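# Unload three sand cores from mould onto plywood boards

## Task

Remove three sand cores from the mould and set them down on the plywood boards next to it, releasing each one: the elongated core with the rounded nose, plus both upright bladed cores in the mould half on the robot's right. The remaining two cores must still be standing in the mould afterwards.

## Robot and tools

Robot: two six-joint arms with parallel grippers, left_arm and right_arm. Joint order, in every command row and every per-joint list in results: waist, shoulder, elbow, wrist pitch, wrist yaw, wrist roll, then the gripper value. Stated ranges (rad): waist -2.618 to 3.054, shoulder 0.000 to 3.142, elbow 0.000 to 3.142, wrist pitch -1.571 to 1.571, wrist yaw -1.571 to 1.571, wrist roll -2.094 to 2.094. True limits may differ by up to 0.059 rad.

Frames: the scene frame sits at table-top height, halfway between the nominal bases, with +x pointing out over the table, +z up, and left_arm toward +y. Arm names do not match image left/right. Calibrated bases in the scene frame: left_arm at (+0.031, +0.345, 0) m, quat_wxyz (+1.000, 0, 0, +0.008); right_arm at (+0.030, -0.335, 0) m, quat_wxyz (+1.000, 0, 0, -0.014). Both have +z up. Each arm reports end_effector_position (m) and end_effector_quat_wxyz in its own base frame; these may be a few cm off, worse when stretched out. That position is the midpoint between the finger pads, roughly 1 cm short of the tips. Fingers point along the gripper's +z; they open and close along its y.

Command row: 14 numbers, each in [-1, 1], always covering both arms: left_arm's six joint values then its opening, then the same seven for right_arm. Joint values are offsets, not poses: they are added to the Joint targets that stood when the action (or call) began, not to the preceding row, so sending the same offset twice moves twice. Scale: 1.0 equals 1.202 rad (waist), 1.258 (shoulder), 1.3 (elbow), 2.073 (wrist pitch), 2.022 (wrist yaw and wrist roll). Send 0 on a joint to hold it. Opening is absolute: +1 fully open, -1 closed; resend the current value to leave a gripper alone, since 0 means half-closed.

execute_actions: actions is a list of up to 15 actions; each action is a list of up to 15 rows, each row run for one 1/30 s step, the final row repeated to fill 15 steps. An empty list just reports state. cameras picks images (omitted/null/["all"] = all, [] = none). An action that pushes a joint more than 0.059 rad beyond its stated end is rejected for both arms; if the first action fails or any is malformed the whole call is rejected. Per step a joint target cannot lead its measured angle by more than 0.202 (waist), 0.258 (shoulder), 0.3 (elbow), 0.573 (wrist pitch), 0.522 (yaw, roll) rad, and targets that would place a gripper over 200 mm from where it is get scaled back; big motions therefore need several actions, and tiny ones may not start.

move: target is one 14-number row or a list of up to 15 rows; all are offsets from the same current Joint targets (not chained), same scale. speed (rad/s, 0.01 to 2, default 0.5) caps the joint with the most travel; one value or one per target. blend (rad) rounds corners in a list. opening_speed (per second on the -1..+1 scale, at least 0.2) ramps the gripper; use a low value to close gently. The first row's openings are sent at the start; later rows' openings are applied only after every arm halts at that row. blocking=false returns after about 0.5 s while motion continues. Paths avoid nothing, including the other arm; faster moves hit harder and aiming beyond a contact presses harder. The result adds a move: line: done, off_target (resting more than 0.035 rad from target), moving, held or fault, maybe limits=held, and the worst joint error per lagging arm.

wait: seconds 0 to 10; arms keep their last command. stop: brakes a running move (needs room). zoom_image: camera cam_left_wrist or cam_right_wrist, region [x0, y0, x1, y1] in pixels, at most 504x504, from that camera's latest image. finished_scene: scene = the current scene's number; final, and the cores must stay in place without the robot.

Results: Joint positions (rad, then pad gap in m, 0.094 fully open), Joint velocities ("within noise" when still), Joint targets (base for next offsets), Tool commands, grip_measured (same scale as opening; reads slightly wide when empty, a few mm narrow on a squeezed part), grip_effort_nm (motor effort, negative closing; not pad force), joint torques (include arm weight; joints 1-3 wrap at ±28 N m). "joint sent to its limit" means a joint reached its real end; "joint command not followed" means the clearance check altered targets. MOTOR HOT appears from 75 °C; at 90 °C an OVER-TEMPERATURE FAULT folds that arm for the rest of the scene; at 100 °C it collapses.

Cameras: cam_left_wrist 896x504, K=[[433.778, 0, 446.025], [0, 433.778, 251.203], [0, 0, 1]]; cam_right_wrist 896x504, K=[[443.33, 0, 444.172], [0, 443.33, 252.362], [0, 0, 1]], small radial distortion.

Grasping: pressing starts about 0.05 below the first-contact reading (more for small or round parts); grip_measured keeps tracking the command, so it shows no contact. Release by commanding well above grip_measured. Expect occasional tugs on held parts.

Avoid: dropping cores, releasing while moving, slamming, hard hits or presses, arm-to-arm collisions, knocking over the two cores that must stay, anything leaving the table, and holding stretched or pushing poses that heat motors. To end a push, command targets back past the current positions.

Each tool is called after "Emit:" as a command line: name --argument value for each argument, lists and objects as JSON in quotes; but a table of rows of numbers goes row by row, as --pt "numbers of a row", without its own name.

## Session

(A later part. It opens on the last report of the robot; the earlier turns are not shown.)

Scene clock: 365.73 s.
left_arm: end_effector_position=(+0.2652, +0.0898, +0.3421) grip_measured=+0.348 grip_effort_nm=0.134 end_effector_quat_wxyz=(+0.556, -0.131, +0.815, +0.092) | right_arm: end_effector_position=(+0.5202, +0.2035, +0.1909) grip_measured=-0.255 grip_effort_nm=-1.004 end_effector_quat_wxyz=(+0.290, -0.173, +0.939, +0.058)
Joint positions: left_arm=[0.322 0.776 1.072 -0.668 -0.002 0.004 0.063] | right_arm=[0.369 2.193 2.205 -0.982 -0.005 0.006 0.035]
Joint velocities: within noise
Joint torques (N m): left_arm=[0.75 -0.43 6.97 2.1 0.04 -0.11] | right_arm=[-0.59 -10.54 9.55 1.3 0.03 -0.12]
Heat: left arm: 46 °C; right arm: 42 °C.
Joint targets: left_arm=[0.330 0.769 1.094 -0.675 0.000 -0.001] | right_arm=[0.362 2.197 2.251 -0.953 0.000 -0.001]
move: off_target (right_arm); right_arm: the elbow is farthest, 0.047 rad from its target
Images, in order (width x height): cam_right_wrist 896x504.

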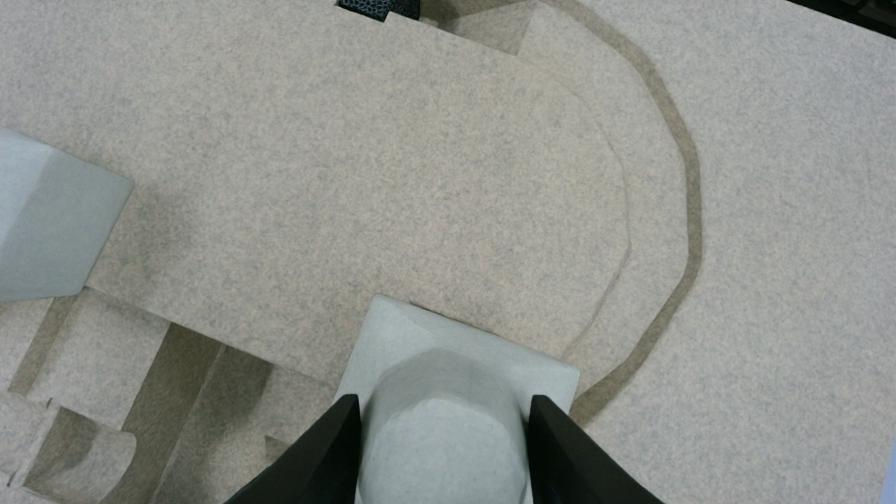

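Emit:
move --target '[0,0,0,0,0,0,0.35,0,-0.2495,-0.1623,-0.026,0,0,-0.45]' --speed 0.25 --cameras '["cam_right_wrist","cam_left_wrist"]'

Scene clock: 370.23 s.
left_arm: end_effector_position=(+0.2652, +0.0898, +0.3421) grip_measured=+0.348 grip_effort_nm=0.144 end_effector_quat_wxyz=(+0.556, -0.131, +0.815, +0.092) | right_arm: end_effector_position=(+0.4646, +0.1819, +0.2493) grip_measured=-0.255 grip_effort_nm=-1.004 end_effector_quat_wxyz=(+0.305, -0.172, +0.935, +0.060)
Joint positions: left_arm=[0.322 0.776 1.072 -0.668 -0.002 0.004 0.063] | right_arm=[0.369 1.937 2.039 -1.04 -0.005 0.006 0.035]
Joint velocities: within noise
Joint torques (N m): left_arm=[0.65 -0.51 6.89 2.13 0.04 -0.12] | right_arm=[-0.62 -13.34 5.86 1.35 0.03 -0.11]
Heat: left arm: 46 °C; right arm: 41 °C.
Joint targets: left_arm=[0.330 0.769 1.094 -0.675 0.000 -0.001] | right_arm=[0.362 1.883 2.040 -1.007 0.001 -0.001]
move: off_target (right_arm); right_arm: the shoulder is farthest, 0.054 rad from its target

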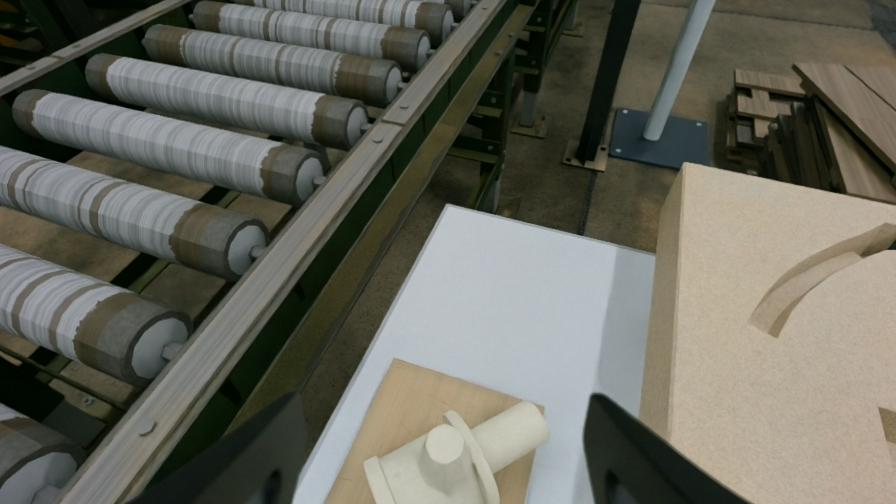

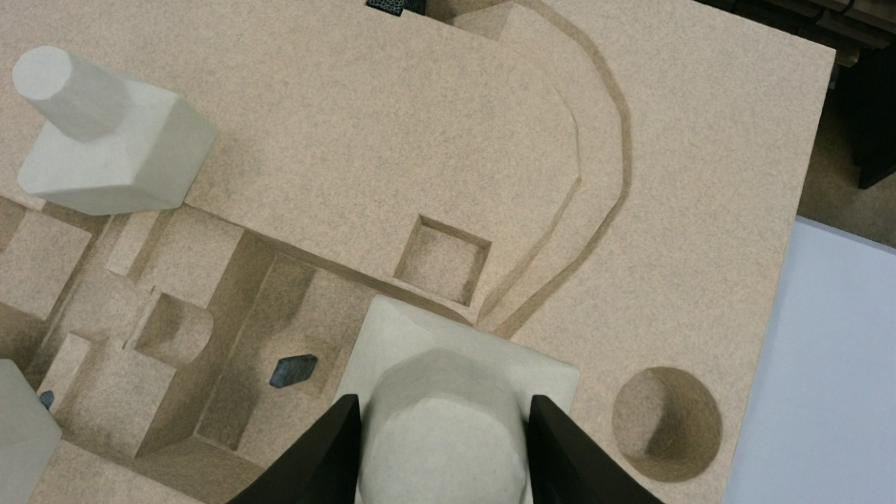

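Emit:
move --target '[-0.957,-0.0238,-0.2754,0.1823,0,0,0.35,0,0,0,0,0,0,-0.45]' --speed 0.9 --cameras '["cam_left_wrist"]'

Scene clock: 389.33 s.
left_arm: end_effector_position=(+0.2136, -0.2240, +0.2783) grip_measured=+0.348 grip_effort_nm=0.139 end_effector_quat_wxyz=(+0.538, +0.322, +0.744, -0.230) | right_arm: end_effector_position=(+0.4646, +0.1819, +0.2493) grip_measured=-0.255 grip_effort_nm=-1.009 end_effector_quat_wxyz=(+0.305, -0.172, +0.935, +0.060)
Joint positions: left_arm=[-0.813 0.756 0.744 -0.309 -0.001 0.004 0.063] | right_arm=[0.369 1.937 2.039 -1.04 -0.005 0.006 0.035]
Joint velocities: within noise
Joint torques (N m): left_arm=[-0.5 -1.74 5.19 2.29 0.02 -0.12] | right_arm=[-0.62 -13.31 5.81 1.35 0.03 -0.12]
Heat: left arm: 46 °C; right arm: 50 °C.
Joint targets: left_arm=[-0.820 0.739 0.736 -0.297 0.000 -0.001] | right_arm=[0.362 1.883 2.040 -1.007 0.001 -0.001]
move: off_target (right_arm); right_arm: the shoulder is farthest, 0.054 rad from its target
Images, in order (width x height): cam_left_wrist 896x504.

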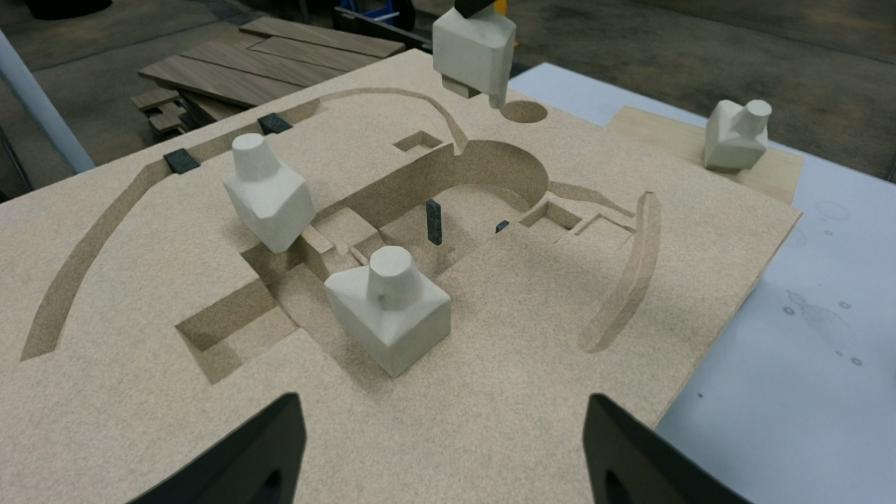

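Emit:
execute_actions --actions '[]'

Emit:
zoom_image --camera "cam_left_wrist" --region '[400, 0, 560, 120]'

Scene clock: 407.63 s.
left_arm: end_effector_position=(+0.2137, -0.2240, +0.2786) grip_measured=+0.348 grip_effort_nm=0.129 end_effector_quat_wxyz=(+0.538, +0.322, +0.744, -0.230) | right_arm: end_effector_position=(+0.4646, +0.1819, +0.2493) grip_measured=-0.255 grip_effort_nm=-1.009 end_effector_quat_wxyz=(+0.305, -0.172, +0.935, +0.060)
Joint positions: left_arm=[-0.813 0.756 0.744 -0.308 -0.001 0.004 0.063] | right_arm=[0.369 1.937 2.039 -1.04 -0.005 0.006 0.035]
Joint velocities: within noise
Joint torques (N m): left_arm=[-0.44 -1.65 5.09 2.28 0.04 -0.1] | right_arm=[-0.59 -13.31 5.79 1.36 0.04 -0.11]
Heat: left arm: 47 °C; right arm: 54 °C.
Joint targets: left_arm=[-0.820 0.739 0.736 -0.297 0.000 -0.001] | right_arm=[0.362 1.883 2.040 -1.007 0.001 -0.001]
Tool commands: left_gripper/opening=+0.35 right_gripper/opening=-0.45

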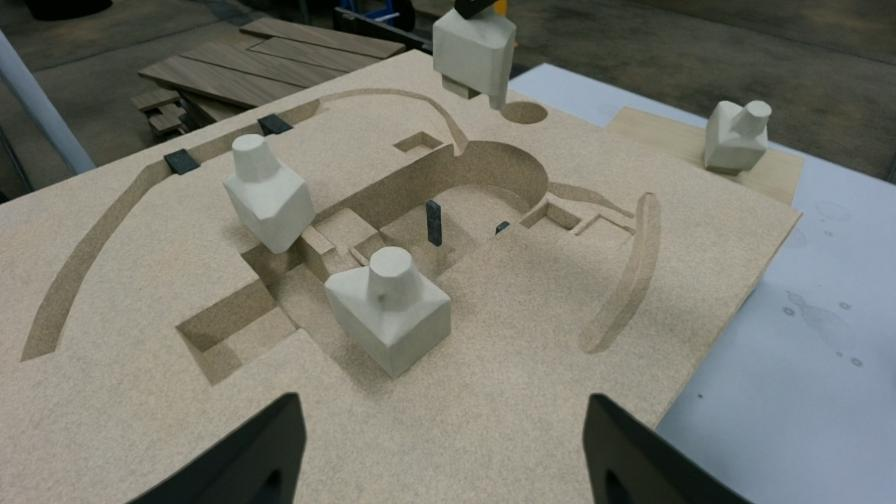

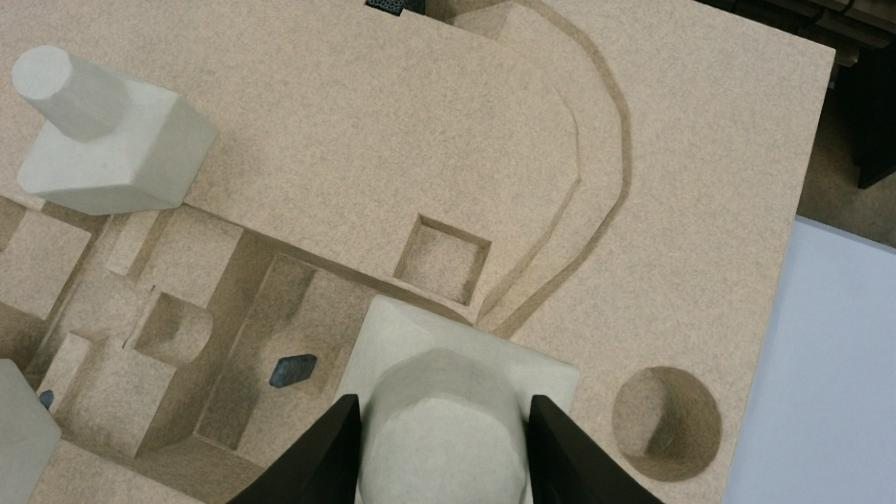

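Scaled by 3.150.

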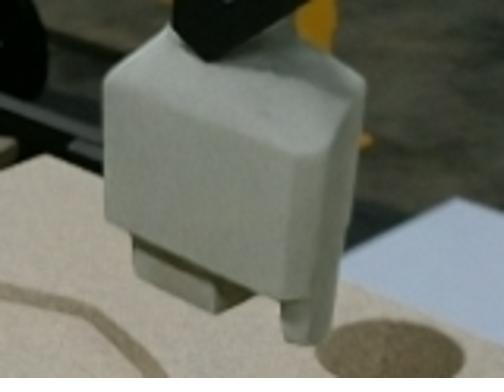

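Emit:
move --pt "0 0 0 0 0 0 0.35 -0.5133 0 0 0 0 0 -0.45" --pt "0 0 0 0 0 0 0.35 -0.5133 -0.3062 -0.4156 0.0748 0 0 -0.45" --pt "0 0 0 0 0 0 0.35 -0.5133 -0.3271 -0.6647 0.2183 0 0 -0.45" --speed '[0.4,0.3,0.2]' --blend '[0.1,0.04,0]'

Emit:
zoom_image --camera "cam_left_wrist" --region '[580, 0, 860, 240]'

Scene clock: 437.37 s.
left_arm: end_effector_position=(+0.2137, -0.2240, +0.2786) grip_measured=+0.348 grip_effort_nm=0.134 end_effector_quat_wxyz=(+0.538, +0.322, +0.744, -0.230) | right_arm: end_effector_position=(+0.3863, -0.0980, +0.1504) grip_measured=-0.255 grip_effort_nm=-1.009 end_effector_quat_wxyz=(+0.296, +0.122, +0.947, -0.037)
Joint positions: left_arm=[-0.813 0.756 0.744 -0.308 -0.001 0.004 0.063] | right_arm=[-0.25 1.52 1.171 -0.617 0.001 0.006 0.035]
Joint velocities: within noise
Joint torques (N m): left_arm=[-0.57 -1.77 5.11 2.31 0.02 -0.11] | right_arm=[-0.36 -9.77 6.38 1.59 -0.02 -0.12]
Heat: left arm: 48 °C; right arm: 55 °C.
Joint targets: left_arm=[-0.820 0.739 0.736 -0.297 0.000 -0.001] | right_arm=[-0.255 1.472 1.176 -0.555 0.000 -0.001]
move: off_target (right_arm); right_arm: the wrist pitch is farthest, 0.063 rad from its target

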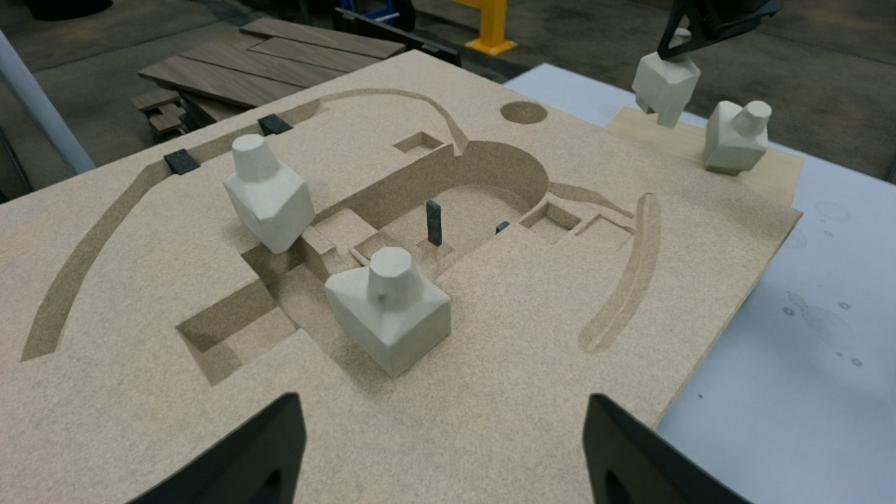

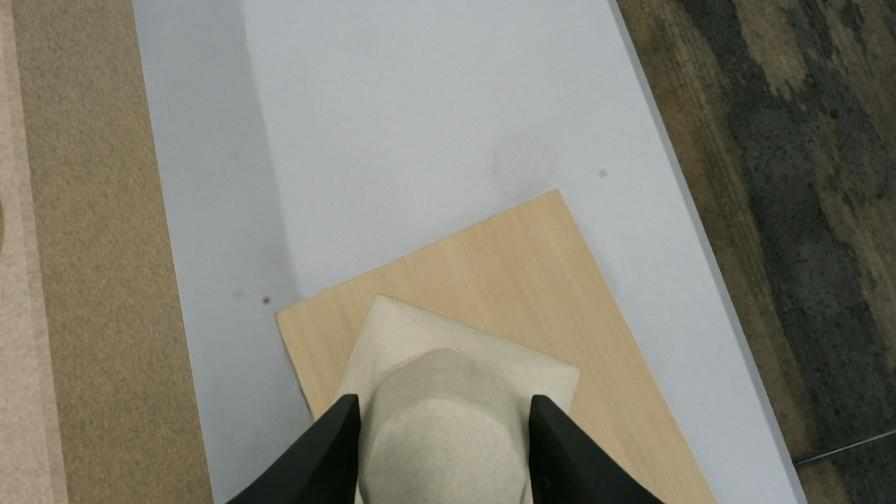

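Scaled by 1.800.

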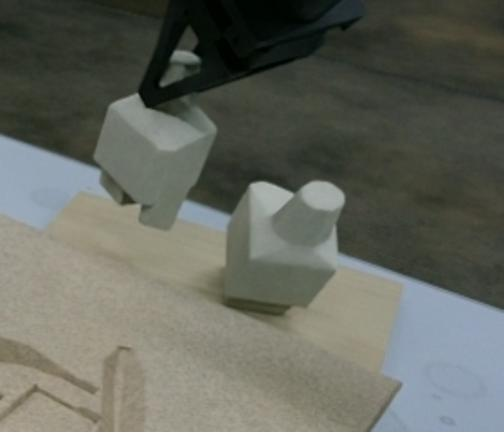

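Emit:
move --pt "0 0 0 0 0 0 0.35 0 0.0468 -0.05 0.0603 0 0 -0.45" --pt "0 0 0 0 0 0 0.35 0 0.0564 -0.0878 0.0897 0 0 -0.45" --speed '[0.15,0.06]' --blend '[0.03,0]'

Emit:
zoom_image --camera "cam_left_wrist" --region '[580, 0, 860, 240]'

Scene clock: 447.30 s.
left_arm: end_effector_position=(+0.2137, -0.2240, +0.2786) grip_measured=+0.348 grip_effort_nm=0.134 end_effector_quat_wxyz=(+0.538, +0.322, +0.744, -0.230) | right_arm: end_effector_position=(+0.3955, -0.1003, +0.1233) grip_measured=-0.255 grip_effort_nm=-1.009 end_effector_quat_wxyz=(+0.317, +0.121, +0.940, -0.040)
Joint positions: left_arm=[-0.813 0.756 0.744 -0.308 -0.001 0.004 0.063] | right_arm=[-0.25 1.544 1.058 -0.435 0.001 0.006 0.035]
Joint velocities: within noise
Joint torques (N m): left_arm=[-0.53 -1.73 5.07 2.28 0.03 -0.12] | right_arm=[-0.36 -6.06 6.24 1.72 -0.02 -0.12]
Heat: left arm: 48 °C; right arm: 48 °C.
Joint targets: left_arm=[-0.820 0.739 0.736 -0.297 0.000 -0.001] | right_arm=[-0.255 1.543 1.062 -0.369 0.000 -0.001]
move: off_target (right_arm); right_arm: the wrist pitch is farthest, 0.066 rad from its target

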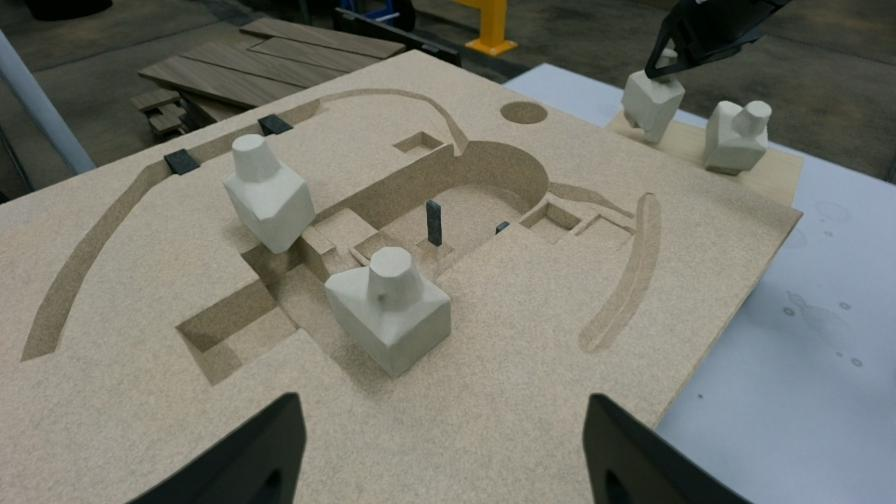

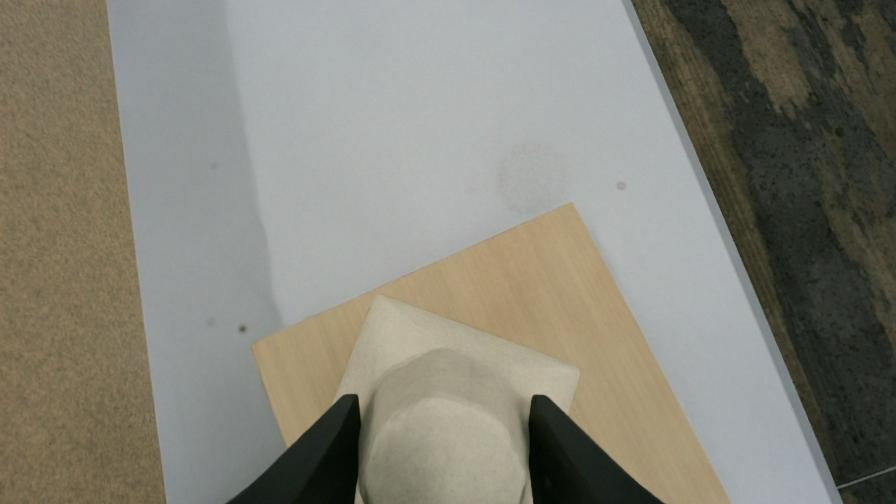

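Scaled by 1.800.

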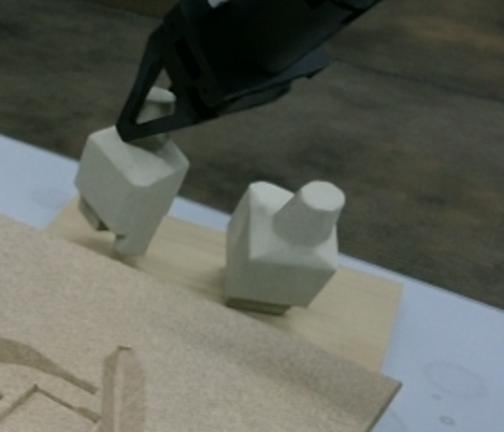

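Emit:
move --target '[0,0,0,0,0,0,0.35,0,0.1932,0.2734,-0.1748,0,0,-0.45]' --speed 0.1

Emit:
zoom_image --camera "cam_left_wrist" --region '[580, 0, 860, 240]'

Scene clock: 461.03 s.
left_arm: end_effector_position=(+0.2137, -0.2240, +0.2786) grip_measured=+0.348 grip_effort_nm=0.134 end_effector_quat_wxyz=(+0.538, +0.322, +0.744, -0.230) | right_arm: end_effector_position=(+0.4116, -0.1045, +0.1061) grip_measured=-0.255 grip_effort_nm=-1.004 end_effector_quat_wxyz=(+0.205, +0.125, +0.970, -0.026)
Joint positions: left_arm=[-0.813 0.756 0.744 -0.308 -0.001 0.004 0.063] | right_arm=[-0.25 1.784 1.372 -0.742 0.001 0.006 0.035]
Joint velocities: within noise
Joint torques (N m): left_arm=[-0.5 -1.69 5.15 2.31 0.07 -0.11] | right_arm=[-0.38 -7.54 9.37 0.86 -0.02 -0.12]
Heat: left arm: 49 °C; right arm: 44 °C.
Joint targets: left_arm=[-0.820 0.739 0.736 -0.298 0.000 -0.001] | right_arm=[-0.255 1.786 1.417 -0.731 0.000 -0.001]
move: off_target (right_arm); right_arm: the elbow is farthest, 0.046 rad from its target

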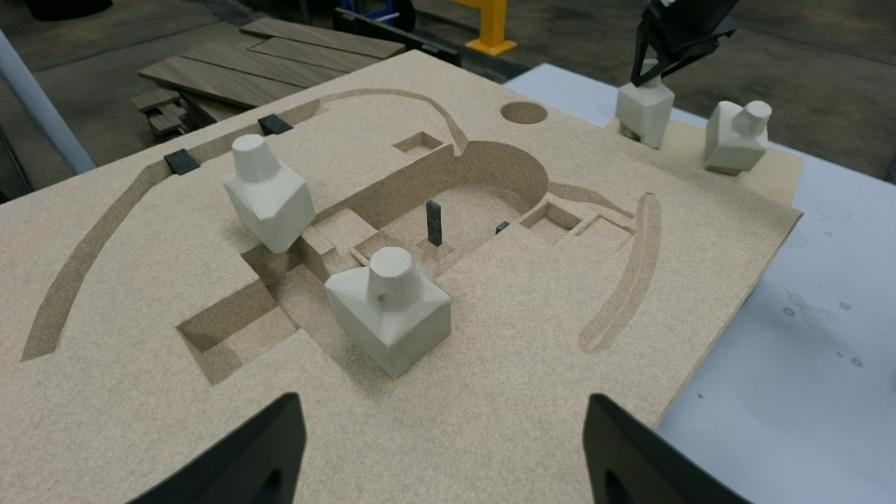

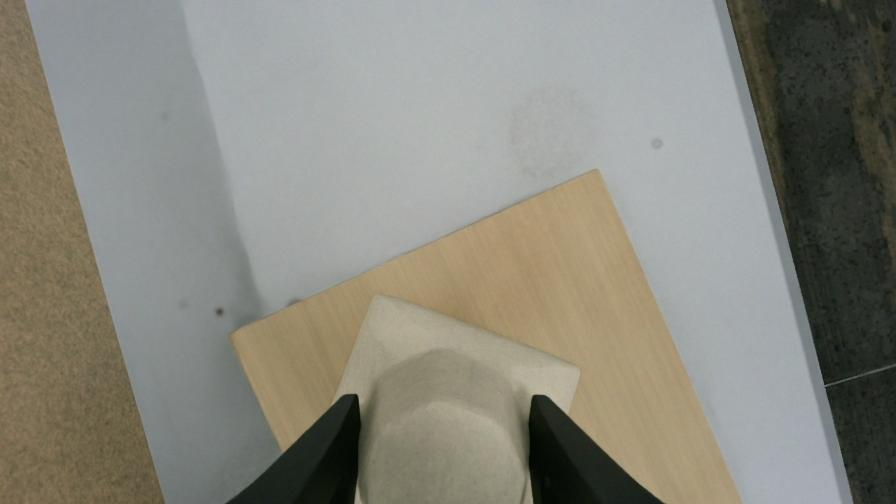

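Scaled by 1.800.

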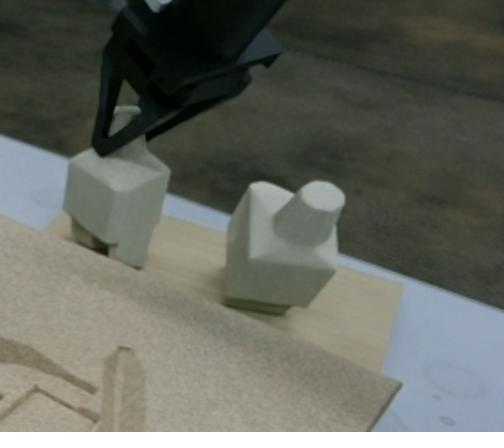

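Emit:
move --target '[0,0,0,0,0,0,0.35,0,0,0,0,0,0,0.05]' --opening_speed 0.2

Emit:
zoom_image --camera "cam_left_wrist" --region '[580, 0, 860, 240]'

Scene clock: 466.37 s.
left_arm: end_effector_position=(+0.2137, -0.2240, +0.2787) grip_measured=+0.348 grip_effort_nm=0.139 end_effector_quat_wxyz=(+0.539, +0.322, +0.744, -0.230) | right_arm: end_effector_position=(+0.4155, -0.1059, +0.1120) grip_measured=+0.047 grip_effort_nm=0.183 end_effector_quat_wxyz=(+0.212, +0.125, +0.969, -0.027)
Joint positions: left_arm=[-0.813 0.756 0.744 -0.307 -0.001 0.004 0.063] | right_arm=[-0.251 1.784 1.389 -0.744 0.002 0.006 0.049]
Joint velocities: within noise
Joint torques (N m): left_arm=[-0.49 -1.66 5.16 2.3 0.03 -0.13] | right_arm=[-0.34 -7.58 8.05 0.9 -0.03 -0.11]
Heat: left arm: 49 °C; right arm: 43 °C.
Joint targets: left_arm=[-0.820 0.739 0.736 -0.297 0.000 -0.001] | right_arm=[-0.255 1.786 1.417 -0.731 0.001 -0.001]
move: done

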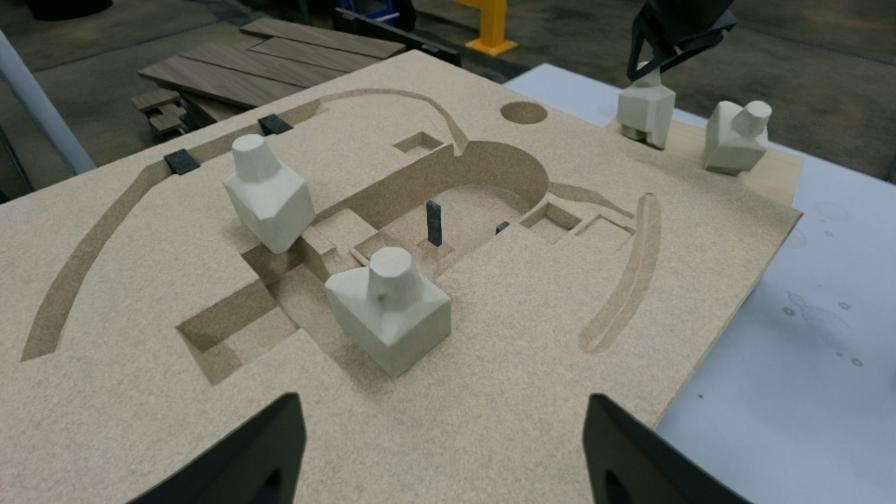

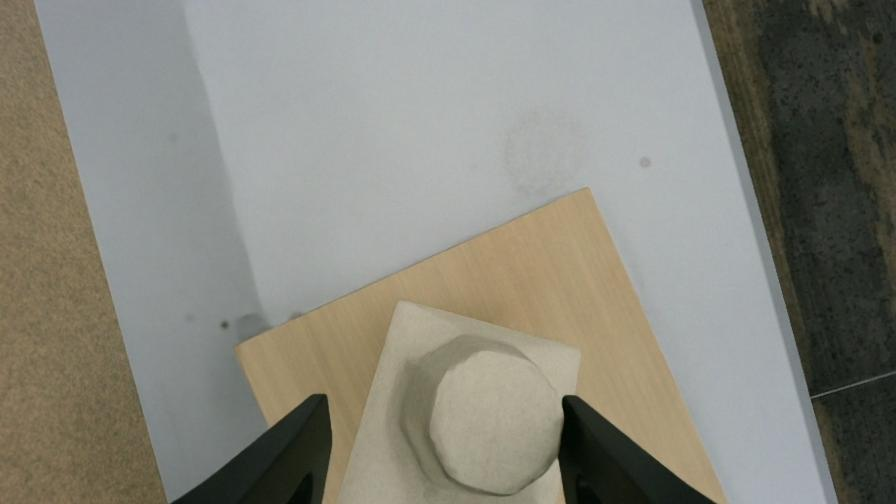

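Scaled by 1.800.

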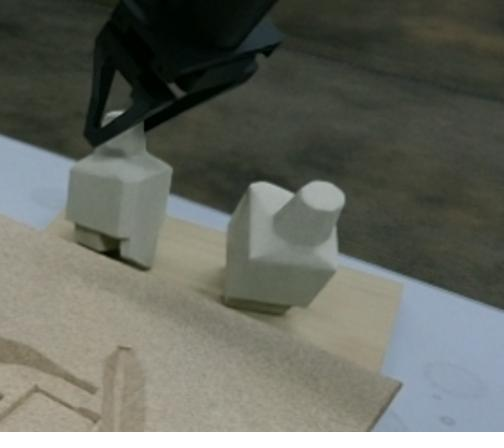

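Emit:
move --target '[0,0,0,0,0,0,0.35,0,0,0,0,0,0,0.6]' --opening_speed 0.25

Emit:
zoom_image --camera "cam_left_wrist" --region '[580, 0, 860, 240]'

Scene clock: 471.47 s.
left_arm: end_effector_position=(+0.2137, -0.2240, +0.2787) grip_measured=+0.348 grip_effort_nm=0.134 end_effector_quat_wxyz=(+0.539, +0.322, +0.744, -0.230) | right_arm: end_effector_position=(+0.4155, -0.1059, +0.1120) grip_measured=+0.597 grip_effort_nm=0.178 end_effector_quat_wxyz=(+0.212, +0.125, +0.969, -0.027)
Joint positions: left_arm=[-0.813 0.756 0.744 -0.307 -0.001 0.004 0.063] | right_arm=[-0.251 1.784 1.389 -0.744 0.002 0.006 0.075]
Joint velocities: within noise
Joint torques (N m): left_arm=[-0.5 -1.77 5.09 2.31 0.04 -0.11] | right_arm=[-0.34 -7.56 8.06 0.91 -0.03 -0.11]
Heat: left arm: 49 °C; right arm: 42 °C.
Joint targets: left_arm=[-0.820 0.739 0.736 -0.297 0.000 -0.001] | right_arm=[-0.255 1.786 1.417 -0.731 0.001 -0.001]
move: done

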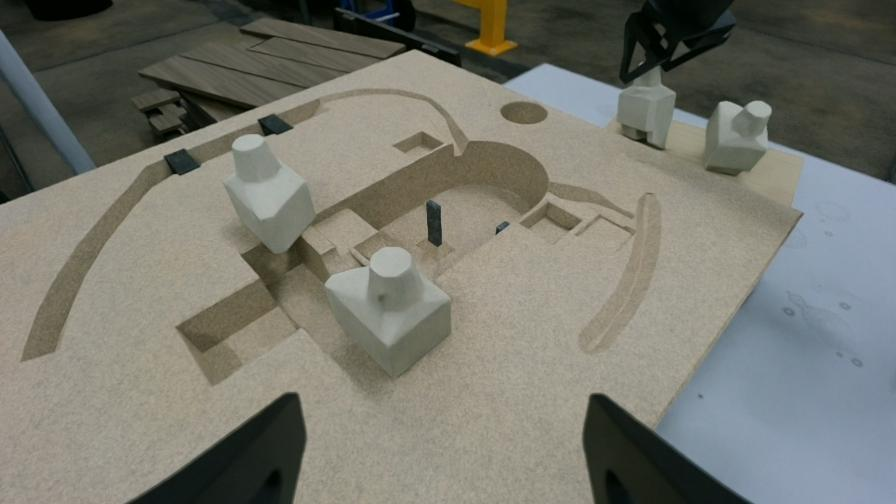

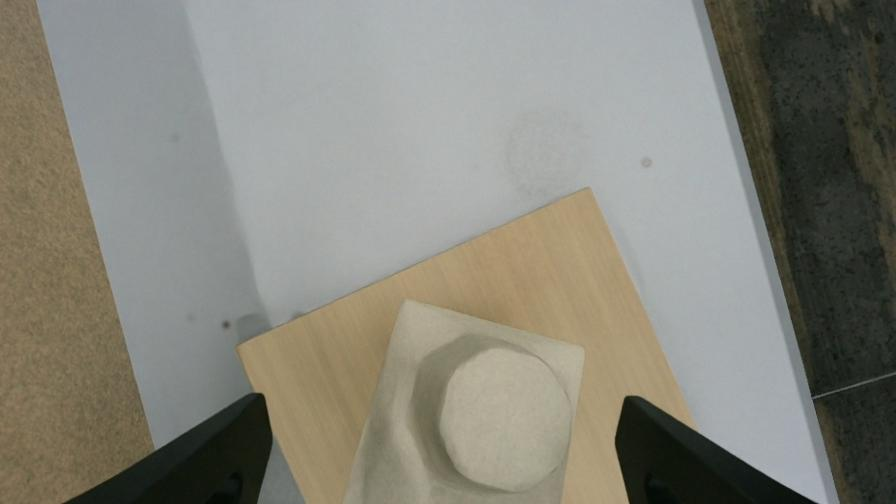

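Scaled by 1.800.

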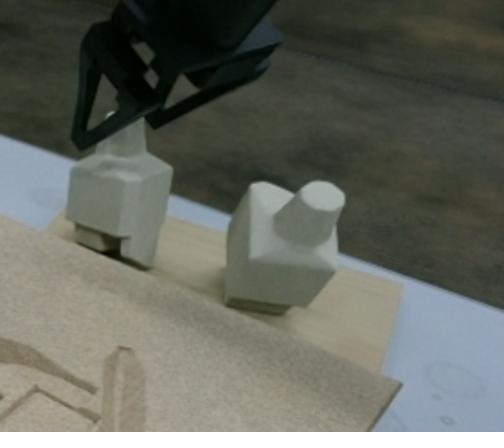

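Emit:
move --target '[0,0,0,0,0,0,0.35,0,0.003,0.309,-0.1917,0,0,0.8]' --speed 0.25 --opening_speed 0.5

Emit:
zoom_image --camera "cam_left_wrist" --region '[580, 0, 860, 240]'

Scene clock: 478.23 s.
left_arm: end_effector_position=(+0.2137, -0.2240, +0.2787) grip_measured=+0.348 grip_effort_nm=0.134 end_effector_quat_wxyz=(+0.539, +0.322, +0.744, -0.230) | right_arm: end_effector_position=(+0.4183, -0.1066, +0.2166) grip_measured=+0.797 grip_effort_nm=0.178 end_effector_quat_wxyz=(+0.229, +0.125, +0.965, -0.029)
Joint positions: left_arm=[-0.813 0.756 0.744 -0.307 -0.001 0.004 0.063] | right_arm=[-0.251 1.784 1.792 -1.114 0.002 0.006 0.084]
Joint velocities: within noise
Joint torques (N m): left_arm=[-0.49 -1.65 5.22 2.29 0.05 -0.13] | right_arm=[-0.34 -7.16 7.76 0.69 -0.02 -0.12]
Heat: left arm: 49 °C; right arm: 41 °C.
Joint targets: left_arm=[-0.820 0.739 0.736 -0.297 0.000 -0.001] | right_arm=[-0.255 1.790 1.819 -1.128 0.001 -0.001]
move: done

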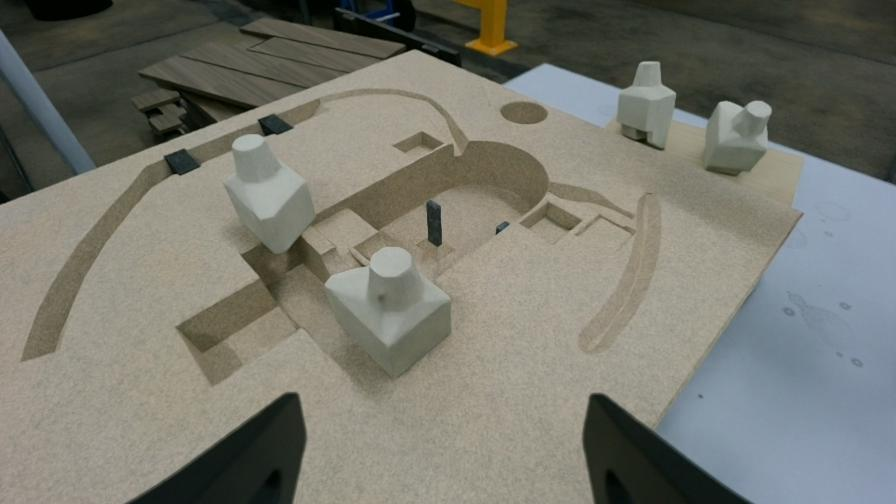

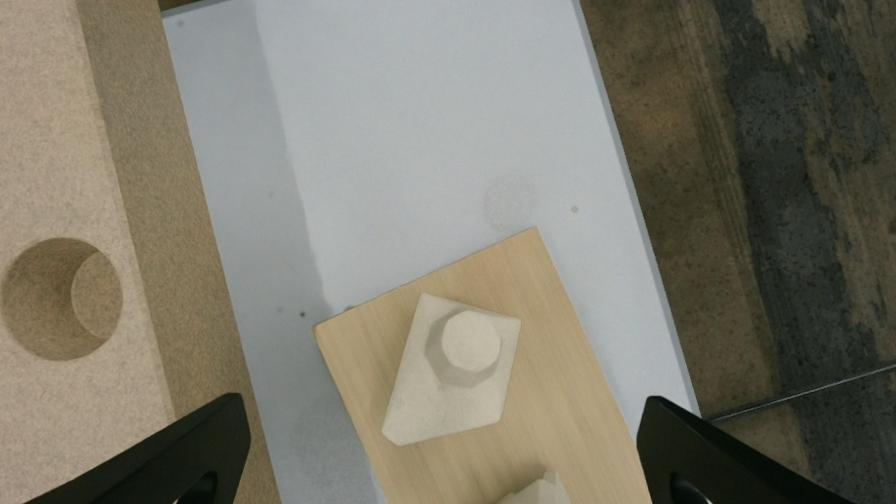

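Scaled by 1.800.

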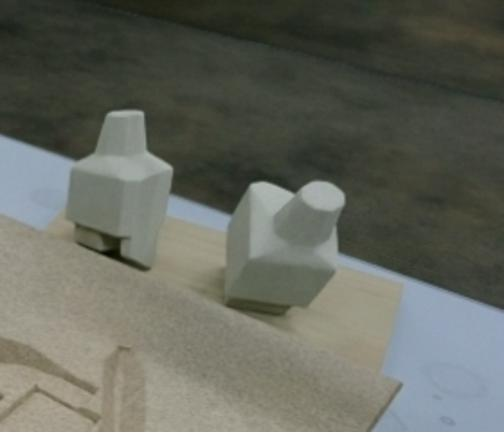

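All placed. Finish scene 1.

Emit:
finished_scene --scene 1

The scene is finished: the task was done.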